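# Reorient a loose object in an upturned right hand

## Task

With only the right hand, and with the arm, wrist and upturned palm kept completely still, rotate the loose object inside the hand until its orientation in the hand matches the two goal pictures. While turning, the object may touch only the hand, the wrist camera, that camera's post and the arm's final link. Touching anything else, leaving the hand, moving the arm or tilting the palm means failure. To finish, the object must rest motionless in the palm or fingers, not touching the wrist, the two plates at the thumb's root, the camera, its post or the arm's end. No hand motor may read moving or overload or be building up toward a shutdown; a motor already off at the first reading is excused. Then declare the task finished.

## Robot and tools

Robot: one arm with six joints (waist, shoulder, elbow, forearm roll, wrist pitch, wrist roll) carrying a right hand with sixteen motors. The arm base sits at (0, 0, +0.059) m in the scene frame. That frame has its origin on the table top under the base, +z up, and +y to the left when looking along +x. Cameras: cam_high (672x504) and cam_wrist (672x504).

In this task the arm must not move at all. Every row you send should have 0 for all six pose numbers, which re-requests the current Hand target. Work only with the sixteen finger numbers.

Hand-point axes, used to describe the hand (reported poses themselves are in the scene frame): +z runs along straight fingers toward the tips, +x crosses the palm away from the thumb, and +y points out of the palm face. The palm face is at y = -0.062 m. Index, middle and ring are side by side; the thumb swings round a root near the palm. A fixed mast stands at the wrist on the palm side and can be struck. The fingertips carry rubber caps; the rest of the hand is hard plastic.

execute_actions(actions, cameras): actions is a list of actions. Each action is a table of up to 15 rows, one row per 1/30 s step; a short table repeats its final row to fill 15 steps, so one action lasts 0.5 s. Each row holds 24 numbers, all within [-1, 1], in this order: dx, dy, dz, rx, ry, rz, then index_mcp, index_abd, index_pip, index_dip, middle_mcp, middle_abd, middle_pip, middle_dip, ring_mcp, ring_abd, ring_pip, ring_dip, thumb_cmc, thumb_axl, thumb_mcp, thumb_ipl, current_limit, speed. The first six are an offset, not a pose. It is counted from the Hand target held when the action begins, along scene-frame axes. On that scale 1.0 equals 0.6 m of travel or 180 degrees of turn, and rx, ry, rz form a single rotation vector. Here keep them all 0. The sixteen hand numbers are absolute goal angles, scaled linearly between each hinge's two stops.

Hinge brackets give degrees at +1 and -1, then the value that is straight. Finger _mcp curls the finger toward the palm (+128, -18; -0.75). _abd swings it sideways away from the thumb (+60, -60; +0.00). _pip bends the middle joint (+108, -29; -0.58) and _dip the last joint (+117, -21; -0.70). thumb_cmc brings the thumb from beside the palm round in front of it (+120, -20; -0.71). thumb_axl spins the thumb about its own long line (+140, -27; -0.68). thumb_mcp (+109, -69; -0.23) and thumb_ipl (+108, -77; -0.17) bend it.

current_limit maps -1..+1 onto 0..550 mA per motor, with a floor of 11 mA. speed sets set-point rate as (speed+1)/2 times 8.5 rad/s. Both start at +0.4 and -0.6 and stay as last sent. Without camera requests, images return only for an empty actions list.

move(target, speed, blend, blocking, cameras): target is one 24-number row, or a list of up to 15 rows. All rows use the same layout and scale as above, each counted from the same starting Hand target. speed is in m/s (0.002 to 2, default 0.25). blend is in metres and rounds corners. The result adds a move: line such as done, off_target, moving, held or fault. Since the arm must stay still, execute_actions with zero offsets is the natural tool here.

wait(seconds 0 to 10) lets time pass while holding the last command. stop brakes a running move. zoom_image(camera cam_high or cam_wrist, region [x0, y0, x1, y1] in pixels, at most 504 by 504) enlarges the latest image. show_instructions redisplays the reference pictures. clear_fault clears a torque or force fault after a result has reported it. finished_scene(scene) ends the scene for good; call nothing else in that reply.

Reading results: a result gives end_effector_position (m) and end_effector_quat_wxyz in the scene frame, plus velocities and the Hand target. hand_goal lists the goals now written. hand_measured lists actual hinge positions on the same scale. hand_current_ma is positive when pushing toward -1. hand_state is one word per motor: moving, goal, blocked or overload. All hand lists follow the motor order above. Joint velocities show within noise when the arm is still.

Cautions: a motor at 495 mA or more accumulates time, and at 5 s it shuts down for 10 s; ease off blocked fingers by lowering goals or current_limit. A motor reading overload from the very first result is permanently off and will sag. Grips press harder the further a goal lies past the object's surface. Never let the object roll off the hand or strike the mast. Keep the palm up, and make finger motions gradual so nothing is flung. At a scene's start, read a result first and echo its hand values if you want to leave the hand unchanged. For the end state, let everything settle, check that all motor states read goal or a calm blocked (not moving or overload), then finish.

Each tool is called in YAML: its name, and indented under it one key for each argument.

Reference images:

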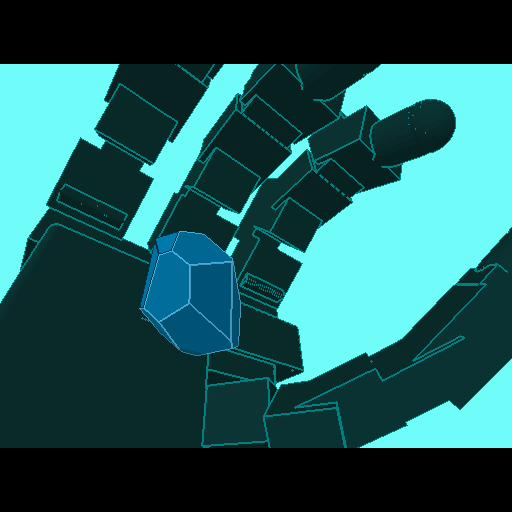

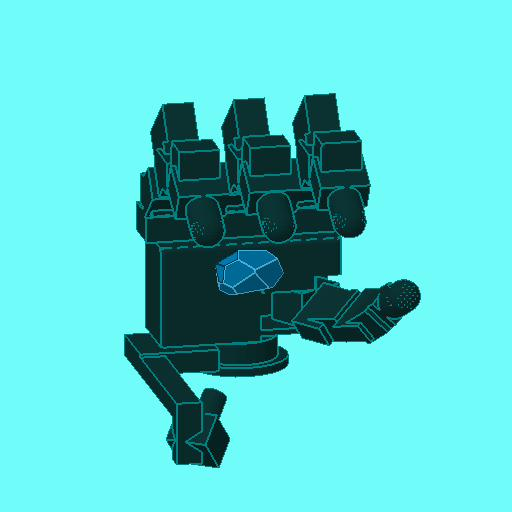

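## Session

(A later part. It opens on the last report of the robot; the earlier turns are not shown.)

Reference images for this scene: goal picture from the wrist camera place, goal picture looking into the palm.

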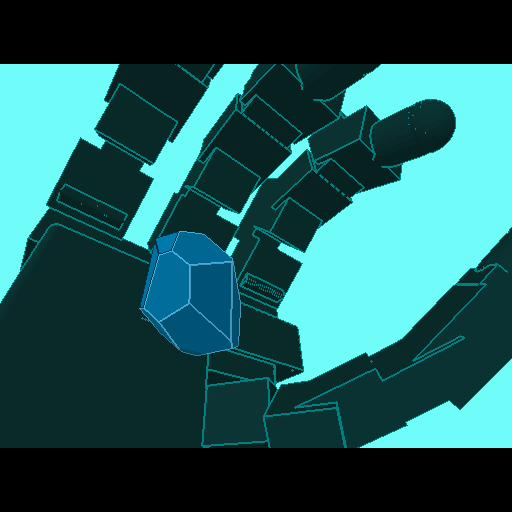

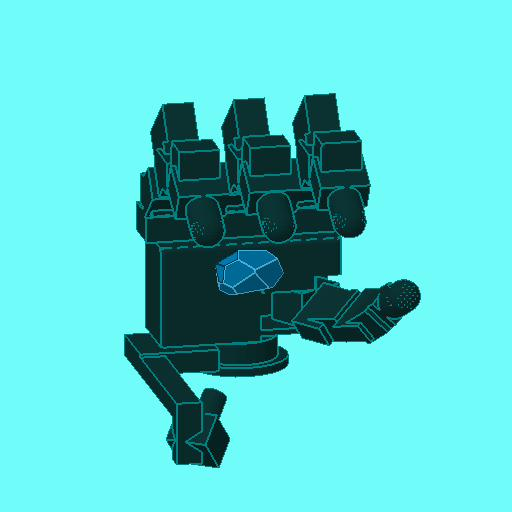

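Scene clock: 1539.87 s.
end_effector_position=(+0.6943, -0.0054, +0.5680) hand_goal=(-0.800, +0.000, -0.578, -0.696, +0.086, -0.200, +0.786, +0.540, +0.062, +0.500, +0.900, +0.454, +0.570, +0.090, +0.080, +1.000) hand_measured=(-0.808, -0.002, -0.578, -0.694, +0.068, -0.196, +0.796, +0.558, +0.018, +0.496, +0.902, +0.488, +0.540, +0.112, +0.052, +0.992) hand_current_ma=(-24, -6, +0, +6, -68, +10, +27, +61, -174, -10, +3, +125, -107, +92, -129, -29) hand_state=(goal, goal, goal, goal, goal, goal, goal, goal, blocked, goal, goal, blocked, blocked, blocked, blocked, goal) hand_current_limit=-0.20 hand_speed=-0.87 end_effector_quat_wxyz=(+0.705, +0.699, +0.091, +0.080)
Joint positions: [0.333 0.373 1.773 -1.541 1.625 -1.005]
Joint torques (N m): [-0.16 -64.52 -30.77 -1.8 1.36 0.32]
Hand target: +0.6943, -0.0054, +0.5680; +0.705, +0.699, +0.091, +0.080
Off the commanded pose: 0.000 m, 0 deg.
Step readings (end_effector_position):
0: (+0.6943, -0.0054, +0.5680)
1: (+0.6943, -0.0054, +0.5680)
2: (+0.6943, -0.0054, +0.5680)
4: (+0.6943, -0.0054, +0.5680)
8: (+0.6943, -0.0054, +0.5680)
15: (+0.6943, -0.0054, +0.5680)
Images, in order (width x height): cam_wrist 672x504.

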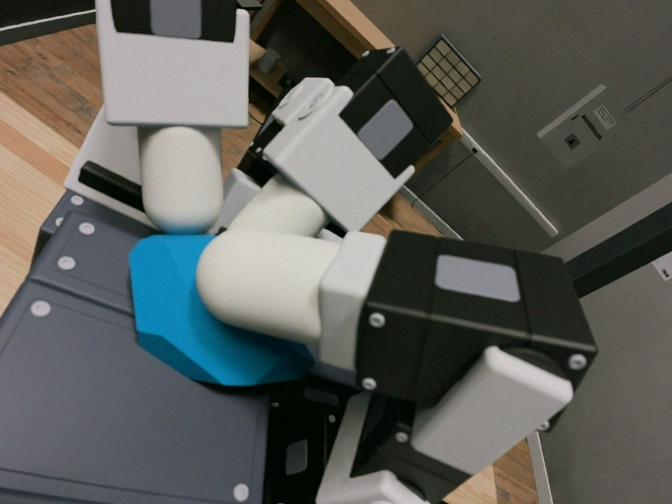

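execute_actions:
  actions:
    - [[0,0,0,0,0,0,-0.8,0,-0.578,-0.696,0.11,-0.2,0.7,0.6,0.11,0.5,0.75,0.57,0.57,0.09,0.07,1.0,-0.1,-0.87]]
    - [[0,0,0,0,0,0,-0.8,0,-0.578,-0.696,0.16,-0.2,0.6,0.65,0.16,0.5,0.62,0.65,0.57,0.09,0.07,1.0,-0.1,-0.87]]
  cameras: ["cam_wrist"]

zoom_image:
  camera: "cam_wrist"
  region: [120, 150, 360, 370]

Scene clock: 1546.60 s.
end_effector_position=(+0.6943, -0.0054, +0.5680) hand_goal=(-0.800, +0.000, -0.578, -0.696, +0.160, -0.200, +0.600, +0.650, +0.160, +0.500, +0.620, +0.650, +0.570, +0.090, +0.070, +1.000) hand_measured=(-0.808, -0.002, -0.578, -0.694, +0.146, -0.198, +0.612, +0.660, +0.154, +0.498, +0.626, +0.648, +0.540, +0.112, +0.050, +0.992) hand_current_ma=(-24, -6, +0, +6, -46, +4, +34, +32, -21, -2, +14, -7, -107, +89, -91, -30) hand_state=(goal, goal, goal, goal, goal, goal, goal, goal, goal, goal, goal, goal, blocked, blocked, blocked, goal) hand_current_limit=-0.10 hand_speed=-0.87 end_effector_quat_wxyz=(+0.705, +0.699, +0.091, +0.080)
Joint positions: [0.333 0.373 1.773 -1.541 1.625 -1.005]
Joint torques (N m): [-0.27 -64.54 -30.7 -1.79 1.37 0.34]
Hand target: +0.6943, -0.0054, +0.5680; +0.705, +0.699, +0.091, +0.080
Off the commanded pose: 0.000 m, 0 deg.
Step readings (end_effector_position):
0: (+0.6943, -0.0054, +0.5680)
1: (+0.6943, -0.0054, +0.5680)
2: (+0.6943, -0.0054, +0.5680)
4: (+0.6943, -0.0054, +0.5680)
8: (+0.6943, -0.0054, +0.5680)
15: (+0.6943, -0.0054, +0.5680)
16: (+0.6943, -0.0054, +0.5680)
17: (+0.6943, -0.0054, +0.5680)
19: (+0.6943, -0.0054, +0.5680)
23: (+0.6943, -0.0054, +0.5680)
30: (+0.6943, -0.0054, +0.5680)
Images, in order (width x height): cam_wrist 672x504.

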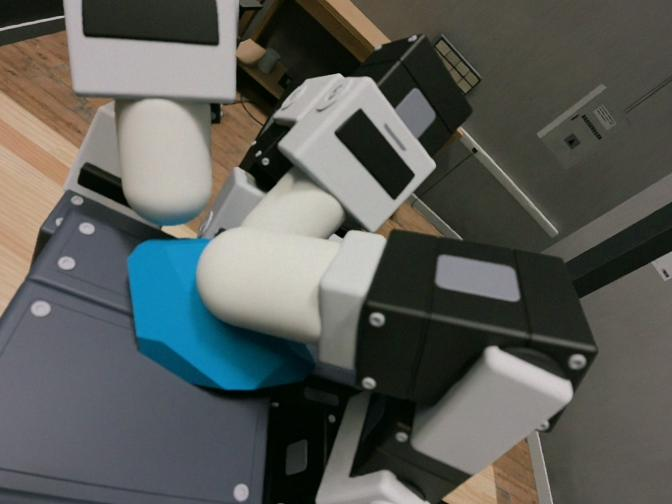

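Scaled by 2.100.

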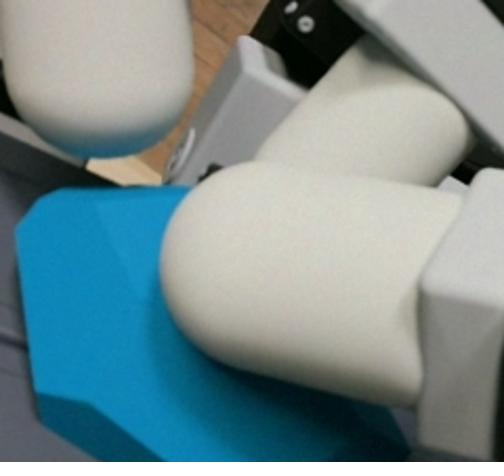

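execute_actions:
  actions:
    - [[0,0,0,0,0,0,-0.8,0,-0.578,-0.696,0.16,0,0.0,0.5,0.16,0,0.0,0.5,0.57,0.09,-0.1,1.0,-0.1,-0.75]]
    - [[0,0,0,0,0,0,-0.8,0,-0.578,-0.696,0.1,0,-0.578,-0.3,0.1,0,-0.578,-0.3,0.57,0.3,-0.23,0.6,-0.1,-0.6]]
    - [[0,0,0,0,0,0,-0.8,0,-0.578,-0.696,-0.3,0,-0.578,-0.696,-0.3,0,-0.578,-0.696,0.57,0.5,-0.23,0.3,-0.1,-0.5]]
    - [[0,0,0,0,0,0,-0.8,0,-0.578,-0.696,-0.8,0,-0.578,-0.696,-0.8,0,-0.578,-0.696,0.57,0.5,-0.23,0.3,-0.1,-0.6]]
  cameras: ["all"]

zoom_image:
  camera: "cam_wrist"
  region: [110, 200, 350, 420]

zoom_image:
  camera: "cam_high"
  region: [295, 205, 355, 265]

Scene clock: 1607.60 s.
end_effector_position=(+0.6943, -0.0054, +0.5680) hand_goal=(-0.800, +0.000, -0.578, -0.696, -0.800, +0.000, -0.578, -0.696, -0.800, +0.000, -0.578, -0.696, +0.570, +0.500, -0.230, +0.300) hand_measured=(-0.808, -0.002, -0.578, -0.694, -0.808, -0.002, -0.578, -0.694, -0.808, +0.004, -0.578, -0.694, +0.570, +0.498, -0.226, +0.304) hand_current_ma=(-24, -6, +0, +6, -22, -2, +0, +5, -24, +7, +0, +6, +1, -6, +13, +11) hand_state=(goal, goal, goal, goal, goal, goal, goal, goal, goal, goal, goal, goal, goal, goal, goal, goal) hand_current_limit=-0.10 hand_speed=-0.60 end_effector_quat_wxyz=(+0.705, +0.699, +0.091, +0.080)
Joint positions: [0.333 0.373 1.773 -1.541 1.625 -1.005]
Joint torques (N m): [-0.11 -64.52 -30.66 -1.86 1.41 0.3]
Hand target: +0.6943, -0.0054, +0.5680; +0.705, +0.699, +0.091, +0.080
Off the commanded pose: 0.000 m, 0 deg.
Step readings (end_effector_position):
0: (+0.6943, -0.0054, +0.5680)
1: (+0.6943, -0.0054, +0.5680)
2: (+0.6943, -0.0054, +0.5680)
4: (+0.6943, -0.0054, +0.5680)
8: (+0.6943, -0.0054, +0.5680)
15: (+0.6943, -0.0054, +0.5680)
16: (+0.6943, -0.0054, +0.5680)
17: (+0.6943, -0.0054, +0.5680)
19: (+0.6943, -0.0054, +0.5680)
23: (+0.6943, -0.0054, +0.5680)
30: (+0.6943, -0.0054, +0.5680)
31: (+0.6943, -0.0054, +0.5680)
32: (+0.6943, -0.0054, +0.5680)
34: (+0.6943, -0.0054, +0.5680)
38: (+0.6943, -0.0054, +0.5680)
45: (+0.6943, -0.0054, +0.5680)
46: (+0.6943, -0.0054, +0.5680)
47: (+0.6943, -0.0054, +0.5680)
49: (+0.6943, -0.0054, +0.5680)
53: (+0.6943, -0.0054, +0.5680)
60: (+0.6943, -0.0054, +0.5680)

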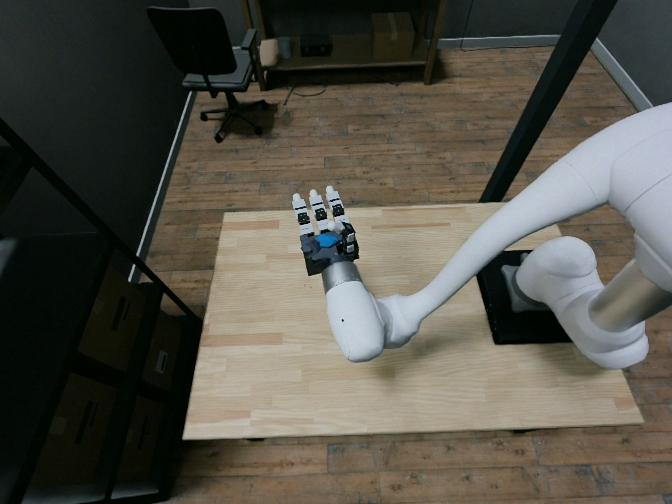

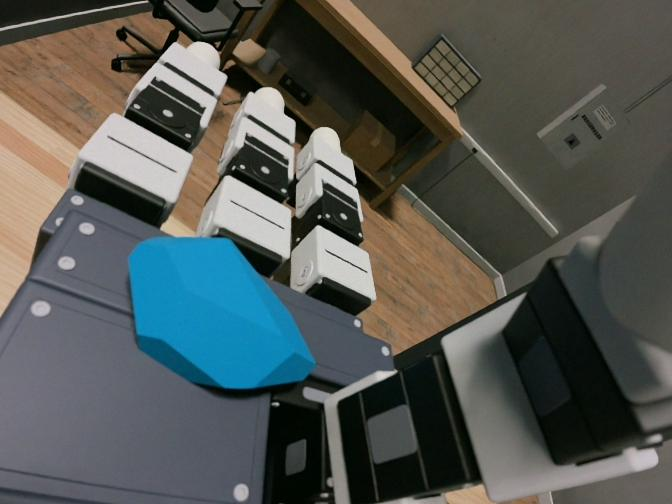

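Scaled by 2.100.

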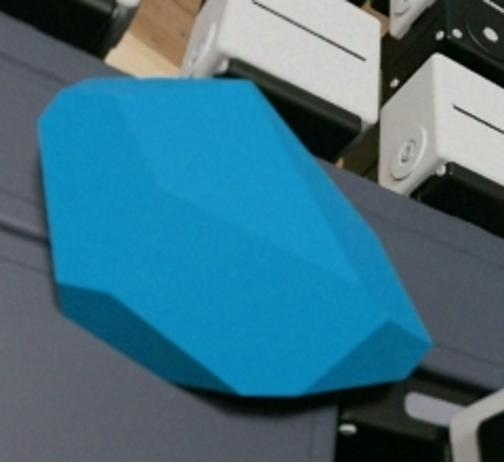

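Scaled by 8.400.

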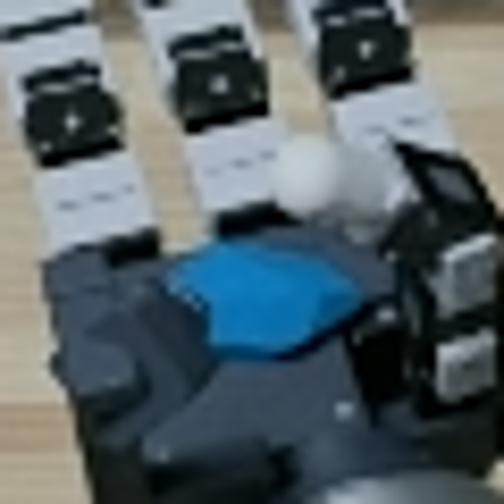

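execute_actions:
  actions:
    - [[0,0,0,0,0,0,-0.8,0,-0.578,-0.696,-0.8,0,-0.578,-0.696,-0.8,0,-0.578,-0.696,0.57,0.46,-0.23,0.9135,-0.1,-0.6]]
    - [[0,0,0,0,0,0,-0.8,0,-0.578,-0.696,-0.8,0,-0.578,-0.696,-0.8,0,-0.578,-0.696,0.57,0.46,-0.1,0.9135,-0.1,-0.6]]
    - [[0,0,0,0,0,0,-0.8,0,-0.578,-0.696,-0.8,0,-0.578,-0.696,-0.8,0,-0.578,-0.696,0.57,0.46,0.1,0.9135,-0.1,-0.75]]
  cameras: ["cam_wrist"]

Scene clock: 1667.03 s.
end_effector_position=(+0.6943, -0.0054, +0.5680) hand_goal=(-0.800, +0.000, -0.578, -0.696, -0.800, +0.000, -0.578, -0.696, -0.800, +0.000, -0.578, -0.696, +0.570, +0.460, +0.100, +0.914) hand_measured=(-0.808, -0.002, -0.578, -0.694, -0.808, -0.002, -0.578, -0.694, -0.808, +0.004, -0.578, -0.694, +0.570, +0.462, +0.100, +0.914) hand_current_ma=(-24, -6, +0, +6, -22, -2, +0, +5, -24, +7, +0, +6, +1, +6, +1, -3) hand_state=(goal, goal, goal, goal, goal, goal, goal, goal, goal, goal, goal, goal, goal, goal, goal, goal) hand_current_limit=-0.10 hand_speed=-0.75 end_effector_quat_wxyz=(+0.705, +0.699, +0.091, +0.080)
Joint positions: [0.333 0.373 1.773 -1.541 1.625 -1.005]
Joint torques (N m): [-0.1 -64.47 -30.76 -1.82 1.44 0.34]
Hand target: +0.6943, -0.0054, +0.5680; +0.705, +0.699, +0.091, +0.080
Off the commanded pose: 0.000 m, 0 deg.
Step readings (end_effector_position):
0: (+0.6943, -0.0054, +0.5680)
1: (+0.6943, -0.0054, +0.5680)
2: (+0.6943, -0.0054, +0.5680)
4: (+0.6943, -0.0054, +0.5680)
8: (+0.6943, -0.0054, +0.5680)
15: (+0.6943, -0.0054, +0.5680)
16: (+0.6943, -0.0054, +0.5680)
17: (+0.6943, -0.0054, +0.5680)
19: (+0.6943, -0.0054, +0.5680)
23: (+0.6943, -0.0054, +0.5680)
30: (+0.6943, -0.0054, +0.5680)
31: (+0.6943, -0.0054, +0.5680)
32: (+0.6943, -0.0054, +0.5680)
34: (+0.6943, -0.0054, +0.5680)
38: (+0.6943, -0.0054, +0.5680)
45: (+0.6943, -0.0054, +0.5680)
Images, in order (width x height): cam_wrist 672x504.

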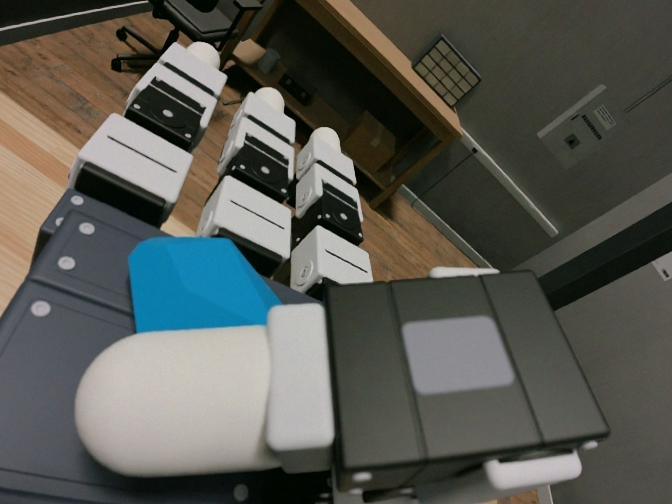

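execute_actions:
  actions:
    - [[0,0,0,0,0,0,-0.8,0,-0.578,-0.696,-0.8,0,-0.578,-0.696,-0.8,0,-0.578,-0.696,0.57,0.46,0.225,0.9135,-0.1,-0.8]]
    - [[0,0,0,0,0,0,-0.8,0,-0.578,-0.696,-0.8,0,-0.578,-0.696,-0.8,0,-0.578,-0.696,0.57,0.38,0.225,0.9135,-0.1,-0.85]]
  cameras: ["cam_wrist"]

execute_actions:
  actions:
    - [[0,0,0,0,0,0,-0.8,0,-0.578,-0.696,-0.8,0,-0.578,-0.696,-0.8,0,-0.578,-0.696,0.57,0.3,0.225,0.9135,-0.1,-0.87]]
  cameras: ["cam_wrist"]

Scene clock: 1672.53 s.
end_effector_position=(+0.6943, -0.0054, +0.5680) hand_goal=(-0.800, +0.000, -0.578, -0.696, -0.800, +0.000, -0.578, -0.696, -0.800, +0.000, -0.578, -0.696, +0.570, +0.380, +0.224, +0.914) hand_measured=(-0.808, -0.002, -0.578, -0.694, -0.808, -0.002, -0.578, -0.694, -0.808, +0.004, -0.578, -0.694, +0.570, +0.382, +0.224, +0.914) hand_current_ma=(-24, -6, +0, +6, -22, -2, +0, +5, -24, +7, +0, +6, +1, +6, +2, -3) hand_state=(goal, goal, goal, goal, goal, goal, goal, goal, goal, goal, goal, goal, goal, goal, goal, goal) hand_current_limit=-0.10 hand_speed=-0.85 end_effector_quat_wxyz=(+0.705, +0.699, +0.091, +0.080)
Joint positions: [0.333 0.373 1.773 -1.541 1.625 -1.005]
Joint torques (N m): [-0.13 -64.63 -30.75 -1.82 1.39 0.33]
Hand target: +0.6943, -0.0054, +0.5680; +0.705, +0.699, +0.091, +0.080
Off the commanded pose: 0.000 m, 0 deg.
Step readings (end_effector_position):
0: (+0.6943, -0.0054, +0.5680)
1: (+0.6943, -0.0054, +0.5680)
2: (+0.6943, -0.0054, +0.5680)
4: (+0.6943, -0.0054, +0.5680)
8: (+0.6943, -0.0054, +0.5680)
15: (+0.6943, -0.0054, +0.5680)
16: (+0.6943, -0.0054, +0.5680)
17: (+0.6943, -0.0054, +0.5680)
19: (+0.6943, -0.0054, +0.5680)
23: (+0.6943, -0.0054, +0.5680)
30: (+0.6943, -0.0054, +0.5680)
Images, in order (width x height): cam_wrist 672x504.

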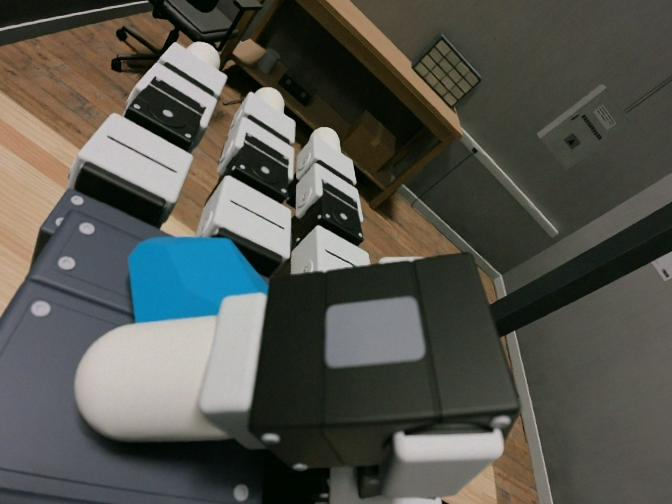

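Scene clock: 1673.23 s.
end_effector_position=(+0.6943, -0.0054, +0.5680) hand_goal=(-0.800, +0.000, -0.578, -0.696, -0.800, +0.000, -0.578, -0.696, -0.800, +0.000, -0.578, -0.696, +0.570, +0.300, +0.224, +0.914) hand_measured=(-0.808, -0.002, -0.578, -0.694, -0.808, -0.002, -0.578, -0.694, -0.808, +0.004, -0.578, -0.694, +0.570, +0.302, +0.224, +0.914) hand_current_ma=(-24, -6, +0, +6, -22, -2, +0, +5, -24, +7, +0, +6, +1, +10, +2, -3) hand_state=(goal, goal, goal, goal, goal, goal, goal, goal, goal, goal, goal, goal, goal, goal, goal, goal) hand_current_limit=-0.10 hand_speed=-0.87 end_effector_quat_wxyz=(+0.705, +0.699, +0.091, +0.080)
Joint positions: [0.333 0.373 1.773 -1.541 1.625 -1.005]
Joint torques (N m): [-0.01 -64.37 -30.72 -1.86 1.43 0.34]
Hand target: +0.6943, -0.0054, +0.5680; +0.705, +0.699, +0.091, +0.080
Off the commanded pose: 0.000 m, 0 deg.
Step readings (end_effector_position):
0: (+0.6943, -0.0054, +0.5680)
1: (+0.6943, -0.0054, +0.5680)
2: (+0.6943, -0.0054, +0.5680)
4: (+0.6943, -0.0054, +0.5680)
8: (+0.6943, -0.0054, +0.5680)
15: (+0.6943, -0.0054, +0.5680)
Images, in order (width x height): cam_wrist 672x504.

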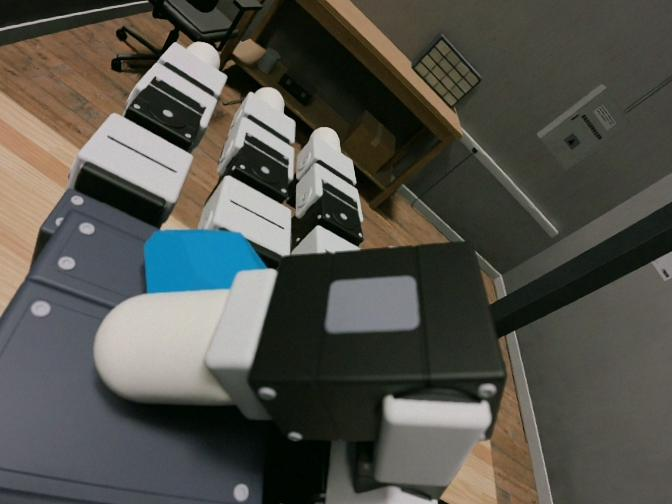

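execute_actions:
  actions: []

Scene clock: 1713.70 s.
end_effector_position=(+0.6943, -0.0054, +0.5680) hand_goal=(-0.800, +0.000, -0.578, -0.696, -0.800, +0.000, -0.578, -0.696, -0.800, +0.000, -0.578, -0.696, +0.570, +0.300, +0.224, +0.914) hand_measured=(-0.808, -0.002, -0.578, -0.694, -0.808, -0.002, -0.578, -0.694, -0.808, +0.004, -0.578, -0.694, +0.570, +0.302, +0.224, +0.914) hand_current_ma=(-24, -6, +0, +6, -22, -2, +0, +5, -24, +7, +0, +6, +1, +10, +2, -3) hand_state=(goal, goal, goal, goal, goal, goal, goal, goal, goal, goal, goal, goal, goal, goal, goal, goal) hand_current_limit=-0.10 hand_speed=-0.87 end_effector_quat_wxyz=(+0.705, +0.699, +0.091, +0.080)
Joint positions: [0.333 0.373 1.773 -1.541 1.625 -1.005]
Joint velocities: within noise
Joint torques (N m): [-0.14 -64.6 -30.81 -1.83 1.43 0.34]
Hand target: +0.6943, -0.0054, +0.5680; +0.705, +0.699, +0.091, +0.080
Off the commanded pose: 0.000 m, 0 deg.

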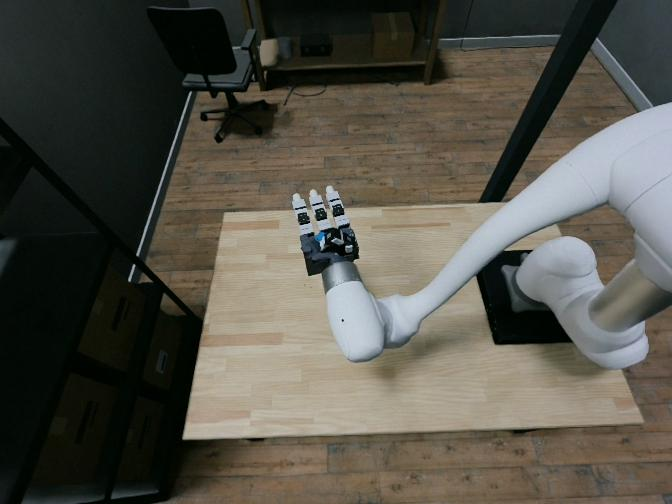

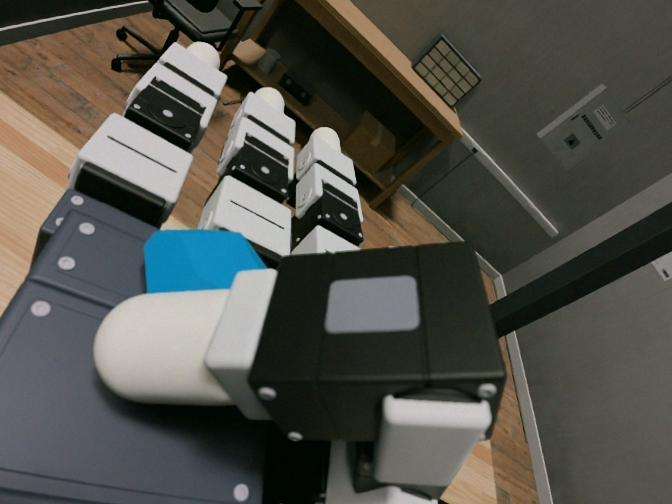

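execute_actions:
  actions:
    - [[0,0,0,0,0,0,-0.8,0,-0.578,-0.696,0.15,-0.2,-0.578,0.95,0.15,0.5,-0.578,0.95,0.57,0.30,0.225,0.9135,0.1,-0.7]]
    - [[0,0,0,0,0,0,-0.8,0,-0.578,-0.696,0.15,-0.2,-0.578,0.95,0.15,0.5,-0.578,0.95,0.57,0.30,0.225,0.9135,0.1,-0.7]]
    - [[0,0,0,0,0,0,-0.8,0,-0.578,-0.696,0.15,-0.2,-0.578,0.95,0.15,0.5,-0.578,0.95,0.57,0.30,0.225,0.9135,0.1,-0.7]]
    - [[0,0,0,0,0,0,-0.8,0,-0.578,-0.696,0.05,-0.2,-0.1,0.97,0.05,0.5,-0.1,0.97,0.57,0.30,0.225,0.9135,0.1,-0.7]]
    - [[0,0,0,0,0,0,-0.8,0,-0.578,-0.696,-0.07,-0.2,0.25,0.97,-0.07,0.5,0.25,0.97,0.57,0.30,0.225,0.9135,0.1,-0.7]]
    - [[0,0,0,0,0,0,-0.8,0,-0.578,-0.696,-0.07,-0.2,0.5,0.97,-0.07,0.5,0.5,0.97,0.57,0.30,0.225,0.9135,0.1,-0.8]]
    - [[0,0,0,0,0,0,-0.8,0,-0.578,-0.696,-0.06,-0.2,0.761,0.722,-0.093,0.5,0.873,0.645,0.57,0.30,0.225,0.9135,0.1,-0.8]]
    - [[0,0,0,0,0,0,-0.8,0,-0.578,-0.696,-0.06,-0.2,0.761,0.722,-0.093,0.5,0.873,0.645,0.57,0.30,0.225,0.9135,0.1,-0.8]]
  cameras: ["all"]

zoom_image:
  camera: "cam_wrist"
  region: [60, 120, 420, 400]

zoom_image:
  camera: "cam_high"
  region: [295, 205, 355, 265]

Scene clock: 1759.47 s.
end_effector_position=(+0.6943, -0.0054, +0.5680) hand_goal=(-0.800, +0.000, -0.578, -0.696, -0.060, -0.200, +0.760, +0.722, -0.094, +0.500, +0.872, +0.644, +0.570, +0.300, +0.224, +0.914) hand_measured=(-0.808, -0.002, -0.578, -0.694, -0.070, -0.198, +0.760, +0.724, -0.096, +0.498, +0.872, +0.648, +0.570, +0.302, +0.224, +0.914) hand_current_ma=(-24, -6, +0, +6, -32, +4, -2, +8, -5, -2, -2, +8, +1, +10, +2, -3) hand_state=(goal, goal, goal, goal, goal, goal, goal, goal, goal, goal, goal, goal, goal, goal, goal, goal) hand_current_limit=0.10 hand_speed=-0.80 end_effector_quat_wxyz=(+0.705, +0.699, +0.091, +0.080)
Joint positions: [0.333 0.373 1.773 -1.541 1.625 -1.005]
Joint torques (N m): [-0.22 -64.6 -30.74 -1.77 1.38 0.34]
Hand target: +0.6943, -0.0054, +0.5680; +0.705, +0.699, +0.091, +0.080
Off the commanded pose: 0.000 m, 0 deg.
Step readings (end_effector_position):
0: (+0.6943, -0.0054, +0.5680)
1: (+0.6943, -0.0054, +0.5680)
2: (+0.6943, -0.0054, +0.5680)
4: (+0.6943, -0.0054, +0.5680)
8: (+0.6943, -0.0054, +0.5680)
15: (+0.6943, -0.0054, +0.5680)
16: (+0.6943, -0.0054, +0.5680)
17: (+0.6943, -0.0054, +0.5680)
19: (+0.6943, -0.0054, +0.5680)
23: (+0.6943, -0.0054, +0.5680)
30: (+0.6943, -0.0054, +0.5680)
31: (+0.6943, -0.0054, +0.5680)
32: (+0.6943, -0.0054, +0.5680)
34: (+0.6943, -0.0054, +0.5680)
38: (+0.6943, -0.0054, +0.5680)
45: (+0.6943, -0.0054, +0.5680)
46: (+0.6943, -0.0054, +0.5680)
47: (+0.6943, -0.0054, +0.5680)
49: (+0.6943, -0.0054, +0.5680)
53: (+0.6943, -0.0054, +0.5680)
60: (+0.6943, -0.0054, +0.5680)
61: (+0.6943, -0.0054, +0.5680)
62: (+0.6943, -0.0054, +0.5680)
64: (+0.6943, -0.0054, +0.5680)
68: (+0.6943, -0.0054, +0.5680)
75: (+0.6943, -0.0054, +0.5680)
76: (+0.6943, -0.0054, +0.5680)
77: (+0.6943, -0.0054, +0.5680)
79: (+0.6943, -0.0054, +0.5680)
83: (+0.6943, -0.0054, +0.5680)
90: (+0.6943, -0.0054, +0.5680)
91: (+0.6943, -0.0054, +0.5680)
92: (+0.6943, -0.0054, +0.5680)
94: (+0.6943, -0.0054, +0.5680)
98: (+0.6943, -0.0054, +0.5680)
105: (+0.6943, -0.0054, +0.5680)
106: (+0.6943, -0.0054, +0.5680)
107: (+0.6943, -0.0054, +0.5680)
109: (+0.6943, -0.0054, +0.5680)
113: (+0.6943, -0.0054, +0.5680)
120: (+0.6943, -0.0054, +0.5680)

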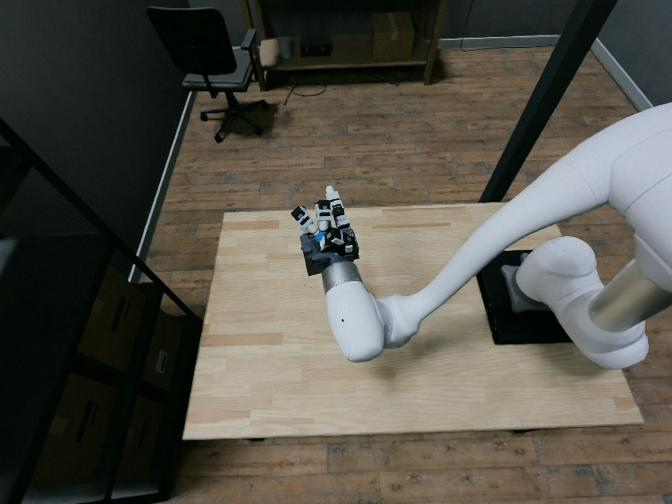

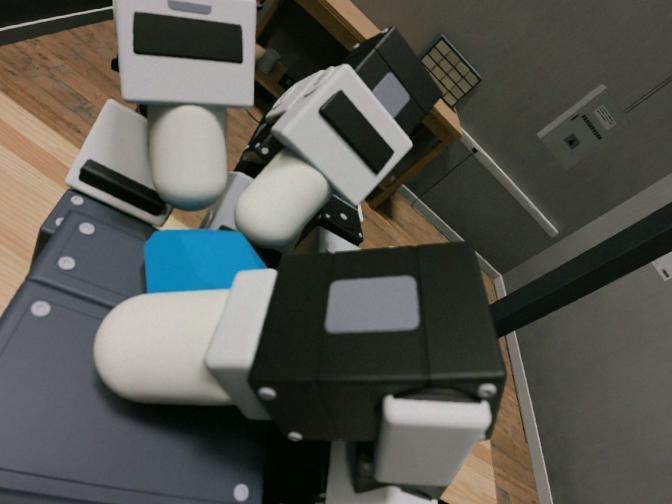

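Scaled by 1.400.

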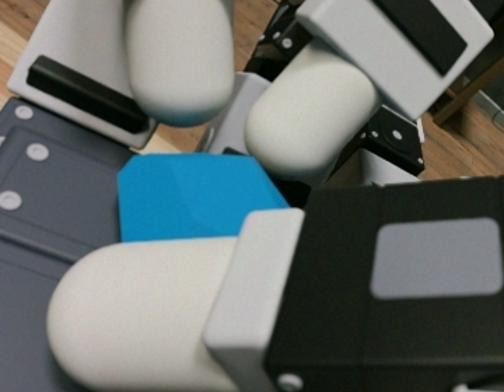

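Scaled by 8.400.

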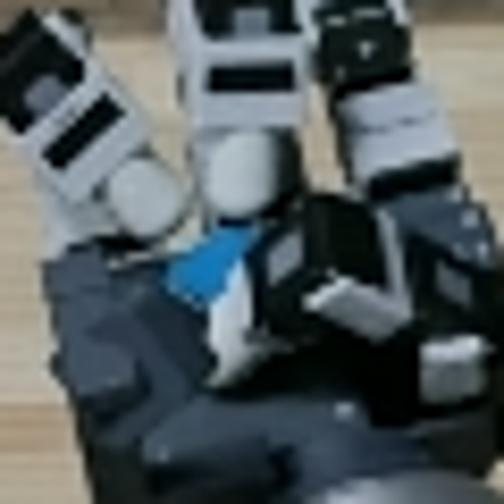

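execute_actions:
  actions:
    - [[0,0,0,0,0,0,-0.8,0,-0.578,-0.696,0.008,-0.2,0.79,0.62,-0.019,0.5,0.902,0.538,0.57,0.30,0.225,0.9135,0.0,-0.88]]
    - [[0,0,0,0,0,0,-0.8,0,-0.578,-0.696,0.008,-0.2,0.79,0.62,-0.019,0.5,0.902,0.538,0.57,0.30,0.225,0.9135,0.0,-0.88]]
    - [[0,0,0,0,0,0,-0.8,0,-0.578,-0.696,0.086,-0.2,0.787,0.54,0.063,0.5,0.9,0.454,0.57,0.30,0.225,0.9135,0.0,-0.88]]
    - [[0,0,0,0,0,0,-0.8,0,-0.578,-0.696,0.086,-0.2,0.787,0.54,0.063,0.5,0.9,0.454,0.57,0.30,0.225,0.9135,0.0,-0.88]]
  cameras: ["cam_wrist"]

zoom_image:
  camera: "cam_wrist"
  region: [60, 120, 420, 400]

Scene clock: 1769.53 s.
end_effector_position=(+0.6943, -0.0054, +0.5680) hand_goal=(-0.800, +0.000, -0.578, -0.696, +0.086, -0.200, +0.786, +0.540, +0.062, +0.500, +0.900, +0.454, +0.570, +0.300, +0.224, +0.914) hand_measured=(-0.808, -0.002, -0.578, -0.694, +0.056, -0.198, +0.790, +0.560, +0.028, +0.504, +0.902, +0.482, +0.572, +0.328, +0.224, +0.914) hand_current_ma=(-24, -6, +0, +6, -114, +4, +8, +66, -131, +10, +7, +96, +3, +123, +3, -3) hand_state=(goal, goal, goal, goal, blocked, goal, goal, goal, blocked, goal, goal, blocked, goal, blocked, goal, goal) hand_current_limit=0.00 hand_speed=-0.88 end_effector_quat_wxyz=(+0.705, +0.699, +0.091, +0.080)
Joint positions: [0.333 0.373 1.773 -1.541 1.625 -1.005]
Joint torques (N m): [-0.21 -64.47 -30.76 -1.78 1.37 0.33]
Hand target: +0.6943, -0.0054, +0.5680; +0.705, +0.699, +0.091, +0.080
Off the commanded pose: 0.000 m, 0 deg.
Step readings (end_effector_position):
0: (+0.6943, -0.0054, +0.5680)
1: (+0.6943, -0.0054, +0.5680)
2: (+0.6943, -0.0054, +0.5680)
4: (+0.6943, -0.0054, +0.5680)
8: (+0.6943, -0.0054, +0.5680)
15: (+0.6943, -0.0054, +0.5680)
16: (+0.6943, -0.0054, +0.5680)
17: (+0.6943, -0.0054, +0.5680)
19: (+0.6943, -0.0054, +0.5680)
23: (+0.6943, -0.0054, +0.5680)
30: (+0.6943, -0.0054, +0.5680)
31: (+0.6943, -0.0054, +0.5680)
32: (+0.6943, -0.0054, +0.5680)
34: (+0.6943, -0.0054, +0.5680)
38: (+0.6943, -0.0054, +0.5680)
45: (+0.6943, -0.0054, +0.5680)
46: (+0.6943, -0.0054, +0.5680)
47: (+0.6943, -0.0054, +0.5680)
49: (+0.6943, -0.0054, +0.5680)
53: (+0.6943, -0.0054, +0.5680)
60: (+0.6943, -0.0054, +0.5680)
Images, in order (width x height): cam_wrist 672x504.

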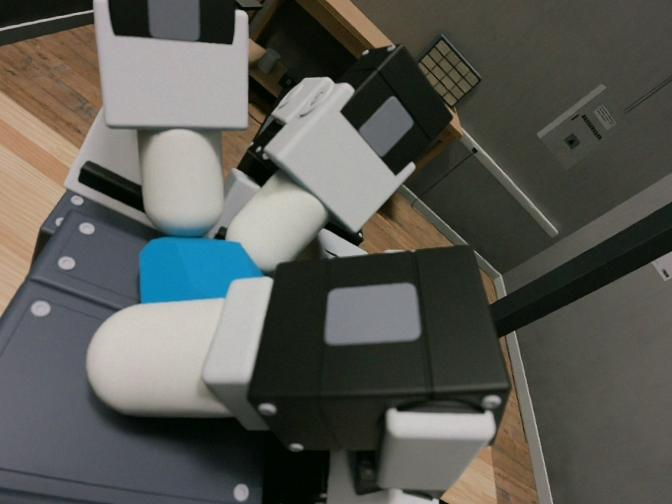

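Scaled by 1.400.

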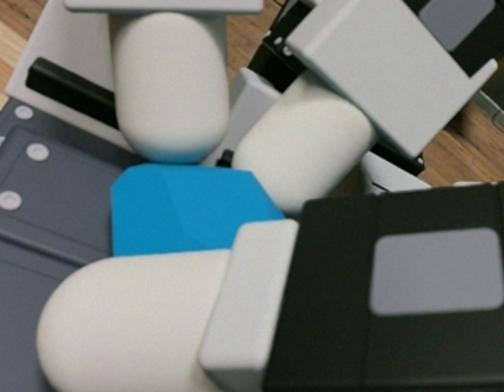

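execute_actions:
  actions:
    - [[0,0,0,0,0,0,-0.8,0,-0.578,-0.696,0.065,-0.2,0.815,0.405,0.043,0.5,0.927,0.318,0.57,0.29,0.225,0.9135,0.0,-0.9]]
    - [[0,0,0,0,0,0,-0.8,0,-0.578,-0.696,0.044,-0.2,0.842,0.27,0.023,0.5,0.953,0.181,0.57,0.29,0.21,0.9135,0.0,-0.9]]
    - [[0,0,0,0,0,0,-0.8,0,-0.578,-0.696,0.044,-0.2,0.842,0.27,0.023,0.5,0.953,0.181,0.57,0.29,0.21,0.9135,0.0,-0.9]]
  cameras: ["cam_wrist"]

zoom_image:
  camera: "cam_wrist"
  region: [60, 120, 420, 400]

Scene clock: 1811.17 s.
end_effector_position=(+0.6943, -0.0054, +0.5680) hand_goal=(-0.800, +0.000, -0.578, -0.696, +0.044, -0.200, +0.842, +0.270, +0.022, +0.500, +0.952, +0.180, +0.570, +0.290, +0.210, +0.914) hand_measured=(-0.808, -0.002, -0.578, -0.694, +0.028, -0.188, +0.846, +0.306, +0.000, +0.504, +0.964, +0.226, +0.562, +0.354, +0.196, +0.900) hand_current_ma=(-24, -6, +0, +6, -57, +34, +12, +129, -78, +8, +35, +178, -21, +275, -60, -65) hand_state=(goal, goal, goal, goal, goal, goal, goal, blocked, blocked, goal, goal, blocked, goal, blocked, goal, goal) hand_current_limit=0.00 hand_speed=-0.90 end_effector_quat_wxyz=(+0.705, +0.699, +0.091, +0.080)
Joint positions: [0.333 0.373 1.773 -1.541 1.625 -1.005]
Joint torques (N m): [-0.03 -64.53 -30.72 -1.78 1.36 0.34]
Hand target: +0.6943, -0.0054, +0.5680; +0.705, +0.699, +0.091, +0.080
Off the commanded pose: 0.000 m, 0 deg.
Step readings (end_effector_position):
0: (+0.6943, -0.0054, +0.5680)
1: (+0.6943, -0.0054, +0.5680)
2: (+0.6943, -0.0054, +0.5680)
4: (+0.6943, -0.0054, +0.5680)
8: (+0.6943, -0.0054, +0.5680)
15: (+0.6943, -0.0054, +0.5680)
16: (+0.6943, -0.0054, +0.5680)
17: (+0.6943, -0.0054, +0.5680)
19: (+0.6943, -0.0054, +0.5680)
23: (+0.6943, -0.0054, +0.5680)
30: (+0.6943, -0.0054, +0.5680)
31: (+0.6943, -0.0054, +0.5680)
32: (+0.6943, -0.0054, +0.5680)
34: (+0.6943, -0.0054, +0.5680)
38: (+0.6943, -0.0054, +0.5680)
45: (+0.6943, -0.0054, +0.5680)
Images, in order (width x height): cam_wrist 672x504.

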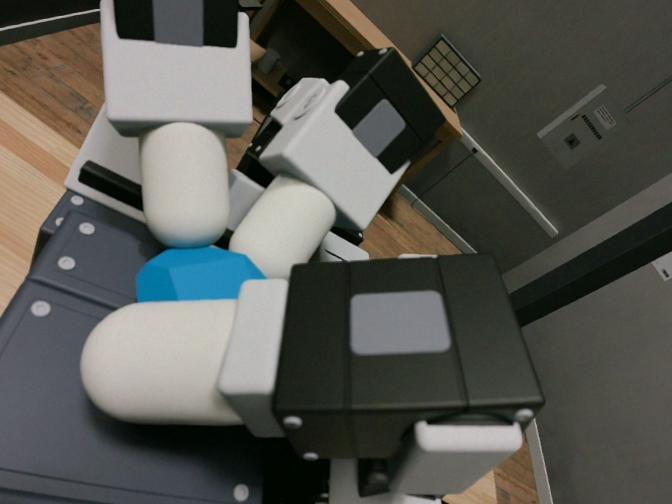

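Scaled by 1.400.

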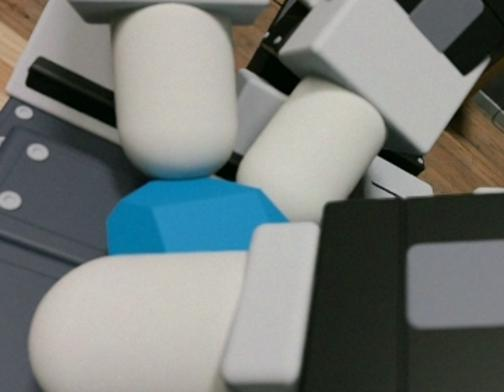

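zoom_image:
  camera: "cam_wrist"
  region: [120, 230, 290, 320]

execute_actions:
  actions:
    - [[0,0,0,0,0,0,-0.8,0,-0.578,-0.696,0.044,-0.2,0.842,0.27,0.023,0.5,0.953,0.181,0.57,0.29,0.21,0.9135,0.0,-0.9]]
  cameras: ["cam_high"]

zoom_image:
  camera: "cam_high"
  region: [305, 220, 345, 260]

Scaled by 2.965.

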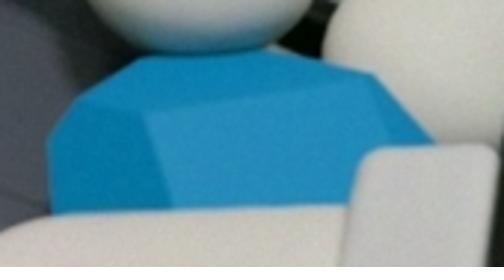

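Scene clock: 1824.80 s.
end_effector_position=(+0.6943, -0.0054, +0.5680) hand_goal=(-0.800, +0.000, -0.578, -0.696, +0.044, -0.200, +0.842, +0.270, +0.022, +0.500, +0.952, +0.180, +0.570, +0.290, +0.210, +0.914) hand_measured=(-0.808, -0.002, -0.578, -0.694, +0.028, -0.188, +0.846, +0.306, +0.000, +0.504, +0.964, +0.226, +0.562, +0.354, +0.196, +0.900) hand_current_ma=(-24, -6, +0, +6, -57, +34, +12, +129, -78, +8, +35, +178, -21, +275, -60, -65) hand_state=(goal, goal, goal, goal, goal, goal, goal, blocked, blocked, goal, goal, blocked, goal, blocked, goal, goal) hand_current_limit=0.00 hand_speed=-0.90 end_effector_quat_wxyz=(+0.705, +0.699, +0.091, +0.080)
Joint positions: [0.333 0.373 1.773 -1.541 1.625 -1.005]
Joint torques (N m): [-0.54 -64.5 -30.8 -1.75 1.37 0.35]
Hand target: +0.6943, -0.0054, +0.5680; +0.705, +0.699, +0.091, +0.080
Off the commanded pose: 0.000 m, 0 deg.
Step readings (end_effector_position):
0: (+0.6943, -0.0054, +0.5680)
1: (+0.6943, -0.0054, +0.5680)
2: (+0.6943, -0.0054, +0.5680)
4: (+0.6943, -0.0054, +0.5680)
8: (+0.6943, -0.0054, +0.5680)
15: (+0.6943, -0.0054, +0.5680)
Images, in order (width x height): cam_high 672x504.

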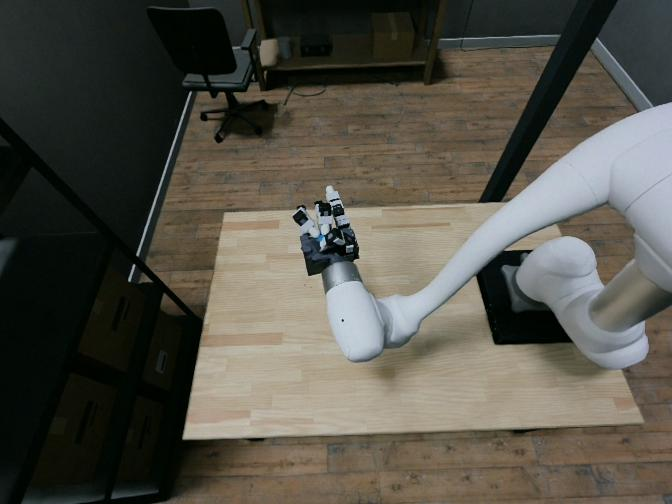

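Scaled by 12.600.

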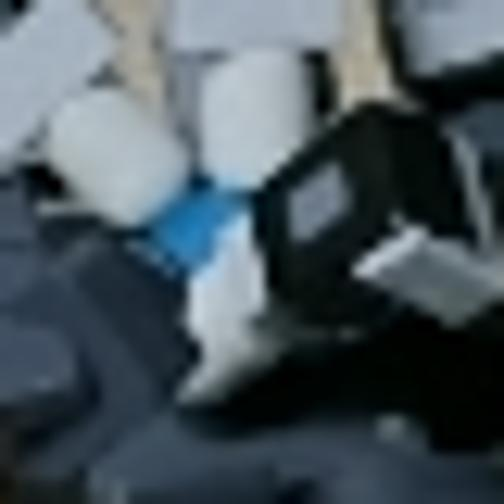

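execute_actions:
  actions:
    - [[0,0,0,0,0,0,-0.8,0,-0.578,-0.696,0.084,-0.2,0.751,0.32,0.06,0.5,0.866,0.228,0.57,0.28,0.2,0.9135,0.0,-0.9]]
    - [[0,0,0,0,0,0,-0.8,0,-0.578,-0.696,0.123,-0.2,0.66,0.367,0.097,0.5,0.78,0.275,0.57,0.28,0.185,0.9135,0.0,-0.9]]
    - [[0,0,0,0,0,0,-0.8,0,-0.578,-0.696,0.123,-0.2,0.66,0.367,0.097,0.5,0.78,0.275,0.57,0.28,0.185,0.9135,0.0,-0.9]]
  cameras: ["cam_wrist"]

zoom_image:
  camera: "cam_wrist"
  region: [100, 210, 310, 350]

Scene clock: 1856.10 s.
end_effector_position=(+0.6943, -0.0054, +0.5680) hand_goal=(-0.800, +0.000, -0.578, -0.696, +0.122, -0.200, +0.660, +0.366, +0.096, +0.500, +0.780, +0.274, +0.570, +0.280, +0.184, +0.914) hand_measured=(-0.808, -0.002, -0.578, -0.694, +0.076, -0.188, +0.682, +0.388, +0.084, +0.504, +0.784, +0.272, +0.576, +0.354, +0.182, +0.900) hand_current_ma=(-24, -6, +0, +6, -187, +34, +73, +74, -39, +8, +9, -5, +18, +275, -10, -66) hand_state=(goal, goal, goal, goal, blocked, goal, blocked, blocked, goal, goal, goal, goal, goal, blocked, goal, goal) hand_current_limit=0.00 hand_speed=-0.90 end_effector_quat_wxyz=(+0.705, +0.699, +0.091, +0.080)
Joint positions: [0.333 0.373 1.773 -1.541 1.625 -1.005]
Joint torques (N m): [-0.19 -64.68 -30.67 -1.75 1.37 0.34]
Hand target: +0.6943, -0.0054, +0.5680; +0.705, +0.699, +0.091, +0.080
Off the commanded pose: 0.000 m, 0 deg.
Step readings (end_effector_position):
0: (+0.6943, -0.0054, +0.5680)
1: (+0.6943, -0.0054, +0.5680)
2: (+0.6943, -0.0054, +0.5680)
4: (+0.6943, -0.0054, +0.5680)
8: (+0.6943, -0.0054, +0.5680)
15: (+0.6943, -0.0054, +0.5680)
16: (+0.6943, -0.0054, +0.5680)
17: (+0.6943, -0.0054, +0.5680)
19: (+0.6943, -0.0054, +0.5680)
23: (+0.6943, -0.0054, +0.5680)
30: (+0.6943, -0.0054, +0.5680)
31: (+0.6943, -0.0054, +0.5680)
32: (+0.6943, -0.0054, +0.5680)
34: (+0.6943, -0.0054, +0.5680)
38: (+0.6943, -0.0054, +0.5680)
45: (+0.6943, -0.0054, +0.5680)
Images, in order (width x height): cam_wrist 672x504.

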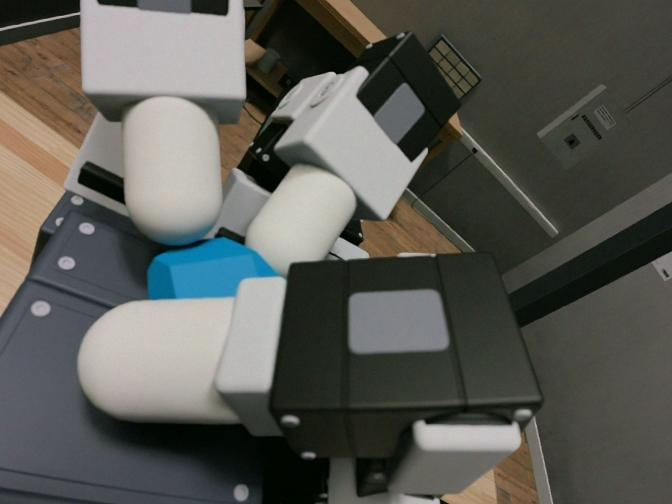

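Scaled by 2.400.

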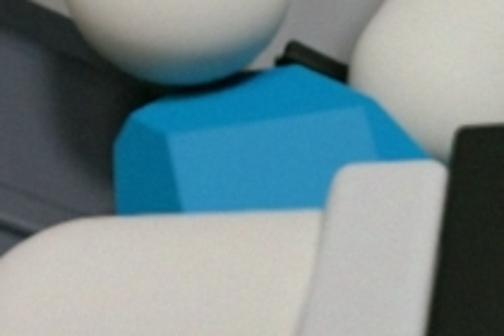

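execute_actions:
  actions:
    - [[0,0,0,0,0,0,-0.8,0,-0.578,-0.696,0.123,-0.2,0.66,0.367,-0.05,0.5,0.8,0.5,0.57,0.28,0.185,0.9135,0.0,-0.85]]
    - [[0,0,0,0,0,0,-0.8,0,-0.578,-0.696,0.123,-0.2,0.66,0.367,-0.019,0.55,0.902,0.538,0.57,0.28,0.185,0.9135,0.0,-0.85]]
    - [[0,0,0,0,0,0,-0.8,0,-0.578,-0.696,0.123,-0.2,0.66,0.367,-0.019,0.55,0.902,0.538,0.57,0.28,0.185,0.9135,0.0,-0.85]]
    - [[0,0,0,0,0,0,-0.8,0,-0.578,-0.696,0.123,-0.2,0.66,0.367,0.063,0.55,0.9,0.454,0.57,0.28,0.185,0.9135,0.0,-0.88]]
    - [[0,0,0,0,0,0,-0.8,0,-0.578,-0.696,0.123,-0.2,0.66,0.367,0.151,0.55,0.866,0.394,0.57,0.28,0.185,0.9135,0.0,-0.88]]
    - [[0,0,0,0,0,0,-0.8,0,-0.578,-0.696,0.123,-0.2,0.66,0.367,0.151,0.55,0.866,0.394,0.57,0.28,0.185,0.9135,0.0,-0.88]]
  cameras: ["cam_wrist"]

zoom_image:
  camera: "cam_wrist"
  region: [100, 210, 310, 350]

Scene clock: 1884.87 s.
end_effector_position=(+0.6943, -0.0054, +0.5680) hand_goal=(-0.800, +0.000, -0.578, -0.696, +0.122, -0.200, +0.660, +0.366, +0.150, +0.550, +0.866, +0.394, +0.570, +0.280, +0.184, +0.914) hand_measured=(-0.808, -0.002, -0.578, -0.694, +0.076, -0.188, +0.678, +0.388, +0.118, +0.550, +0.872, +0.404, +0.576, +0.354, +0.182, +0.900) hand_current_ma=(-24, -6, +0, +6, -183, +34, +56, +74, -121, +0, +17, +29, +20, +275, -10, -66) hand_state=(goal, goal, goal, goal, blocked, goal, goal, blocked, blocked, goal, goal, goal, goal, blocked, goal, goal) hand_current_limit=0.00 hand_speed=-0.88 end_effector_quat_wxyz=(+0.705, +0.699, +0.091, +0.080)
Joint positions: [0.333 0.373 1.773 -1.541 1.625 -1.005]
Joint torques (N m): [-0.18 -64.68 -30.84 -1.79 1.36 0.33]
Hand target: +0.6943, -0.0054, +0.5680; +0.705, +0.699, +0.091, +0.080
Off the commanded pose: 0.000 m, 0 deg.
Step readings (end_effector_position):
0: (+0.6943, -0.0054, +0.5680)
1: (+0.6943, -0.0054, +0.5680)
2: (+0.6943, -0.0054, +0.5680)
4: (+0.6943, -0.0054, +0.5680)
8: (+0.6943, -0.0054, +0.5680)
15: (+0.6943, -0.0054, +0.5680)
16: (+0.6943, -0.0054, +0.5680)
17: (+0.6943, -0.0054, +0.5680)
19: (+0.6943, -0.0054, +0.5680)
23: (+0.6943, -0.0054, +0.5680)
30: (+0.6943, -0.0054, +0.5680)
31: (+0.6943, -0.0054, +0.5680)
32: (+0.6943, -0.0054, +0.5680)
34: (+0.6943, -0.0054, +0.5680)
38: (+0.6943, -0.0054, +0.5680)
45: (+0.6943, -0.0054, +0.5680)
46: (+0.6943, -0.0054, +0.5680)
47: (+0.6943, -0.0054, +0.5680)
49: (+0.6943, -0.0054, +0.5680)
53: (+0.6943, -0.0054, +0.5680)
60: (+0.6943, -0.0054, +0.5680)
61: (+0.6943, -0.0054, +0.5680)
62: (+0.6943, -0.0054, +0.5680)
64: (+0.6943, -0.0054, +0.5680)
68: (+0.6943, -0.0054, +0.5680)
75: (+0.6943, -0.0054, +0.5680)
76: (+0.6943, -0.0054, +0.5680)
77: (+0.6943, -0.0054, +0.5680)
79: (+0.6943, -0.0054, +0.5680)
83: (+0.6943, -0.0054, +0.5680)
90: (+0.6943, -0.0054, +0.5680)
Images, in order (width x height): cam_wrist 672x504.

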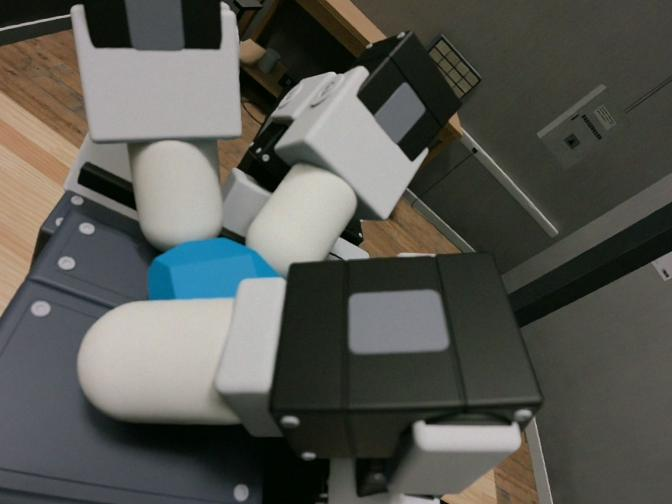

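Scaled by 2.400.

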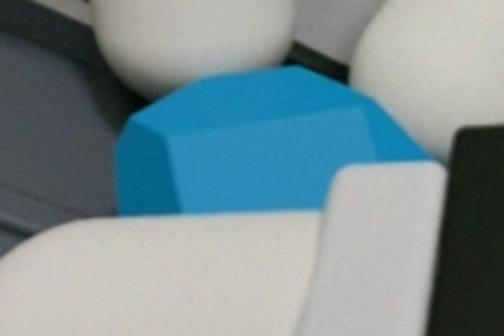

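execute_actions:
  actions:
    - [[0,0,0,0,0,0,-0.8,0,-0.578,-0.696,0.162,-0.2,0.651,0.335,0.135,0.55,0.876,0.27,0.57,0.28,0.185,0.9135,0.0,-0.9]]
    - [[0,0,0,0,0,0,-0.8,0,-0.578,-0.696,0.162,-0.2,0.651,0.335,0.116,0.55,0.885,0.151,0.57,0.28,0.175,0.9135,0.0,-0.9]]
    - [[0,0,0,0,0,0,-0.8,0,-0.578,-0.696,0.2,-0.2,0.55,0.4,0.146,0.55,0.795,0.21,0.57,0.28,0.165,0.9135,0.0,-0.9]]
    - [[0,0,0,0,0,0,-0.8,0,-0.578,-0.696,0.2,-0.2,0.55,0.4,0.175,0.55,0.704,0.268,0.57,0.28,0.155,0.9135,0.0,-0.9]]
    - [[0,0,0,0,0,0,-0.8,0,-0.578,-0.696,0.2,-0.2,0.55,0.4,0.175,0.55,0.704,0.268,0.57,0.28,0.155,0.9135,0.0,-0.9]]
  cameras: ["cam_wrist"]

zoom_image:
  camera: "cam_wrist"
  region: [100, 210, 310, 350]

Scene clock: 1902.67 s.
end_effector_position=(+0.6943, -0.0054, +0.5680) hand_goal=(-0.800, +0.000, -0.578, -0.696, +0.200, -0.200, +0.550, +0.400, +0.174, +0.550, +0.704, +0.268, +0.570, +0.280, +0.154, +0.914) hand_measured=(-0.808, -0.002, -0.578, -0.694, +0.172, -0.202, +0.548, +0.408, +0.116, +0.552, +0.762, +0.302, +0.558, +0.408, +0.148, +0.914) hand_current_ma=(-24, -6, +0, +6, -104, -3, -4, +26, -239, +6, +230, +127, -35, +275, -26, -1) hand_state=(goal, goal, goal, goal, blocked, goal, goal, goal, blocked, goal, blocked, blocked, goal, blocked, goal, goal) hand_current_limit=0.00 hand_speed=-0.90 end_effector_quat_wxyz=(+0.705, +0.699, +0.091, +0.080)
Joint positions: [0.333 0.373 1.773 -1.541 1.625 -1.005]
Joint torques (N m): [-0.41 -64.51 -30.77 -1.75 1.37 0.34]
Hand target: +0.6943, -0.0054, +0.5680; +0.705, +0.699, +0.091, +0.080
Off the commanded pose: 0.000 m, 0 deg.
Step readings (end_effector_position):
0: (+0.6943, -0.0054, +0.5680)
1: (+0.6943, -0.0054, +0.5680)
2: (+0.6943, -0.0054, +0.5680)
4: (+0.6943, -0.0054, +0.5680)
8: (+0.6943, -0.0054, +0.5680)
15: (+0.6943, -0.0054, +0.5680)
16: (+0.6943, -0.0054, +0.5680)
17: (+0.6943, -0.0054, +0.5680)
19: (+0.6943, -0.0054, +0.5680)
23: (+0.6943, -0.0054, +0.5680)
30: (+0.6943, -0.0054, +0.5680)
31: (+0.6943, -0.0054, +0.5680)
32: (+0.6943, -0.0054, +0.5680)
34: (+0.6943, -0.0054, +0.5680)
38: (+0.6943, -0.0054, +0.5680)
45: (+0.6943, -0.0054, +0.5680)
46: (+0.6943, -0.0054, +0.5680)
47: (+0.6943, -0.0054, +0.5680)
49: (+0.6943, -0.0054, +0.5680)
53: (+0.6943, -0.0054, +0.5680)
60: (+0.6943, -0.0054, +0.5680)
61: (+0.6943, -0.0054, +0.5680)
62: (+0.6943, -0.0054, +0.5680)
64: (+0.6943, -0.0054, +0.5680)
68: (+0.6943, -0.0054, +0.5680)
75: (+0.6943, -0.0054, +0.5680)
Images, in order (width x height): cam_wrist 672x504.

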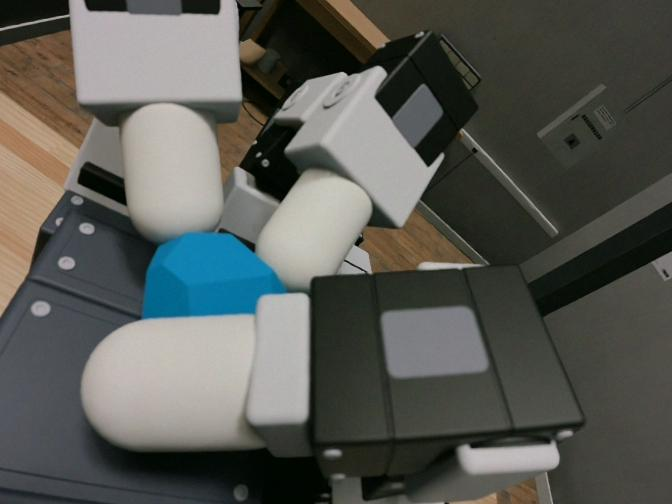

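Scaled by 2.400.

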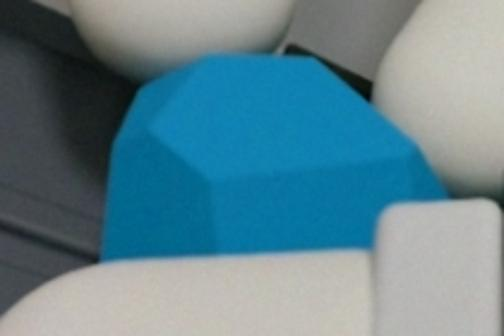

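zoom_image:
  camera: "cam_wrist"
  region: [140, 225, 300, 325]

Scaled by 3.150.

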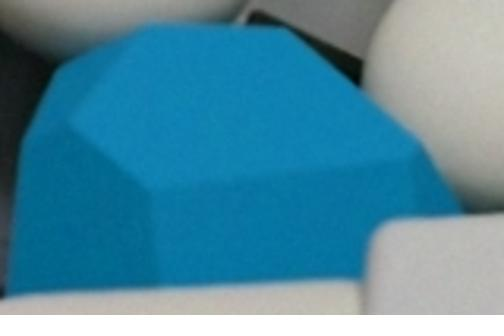

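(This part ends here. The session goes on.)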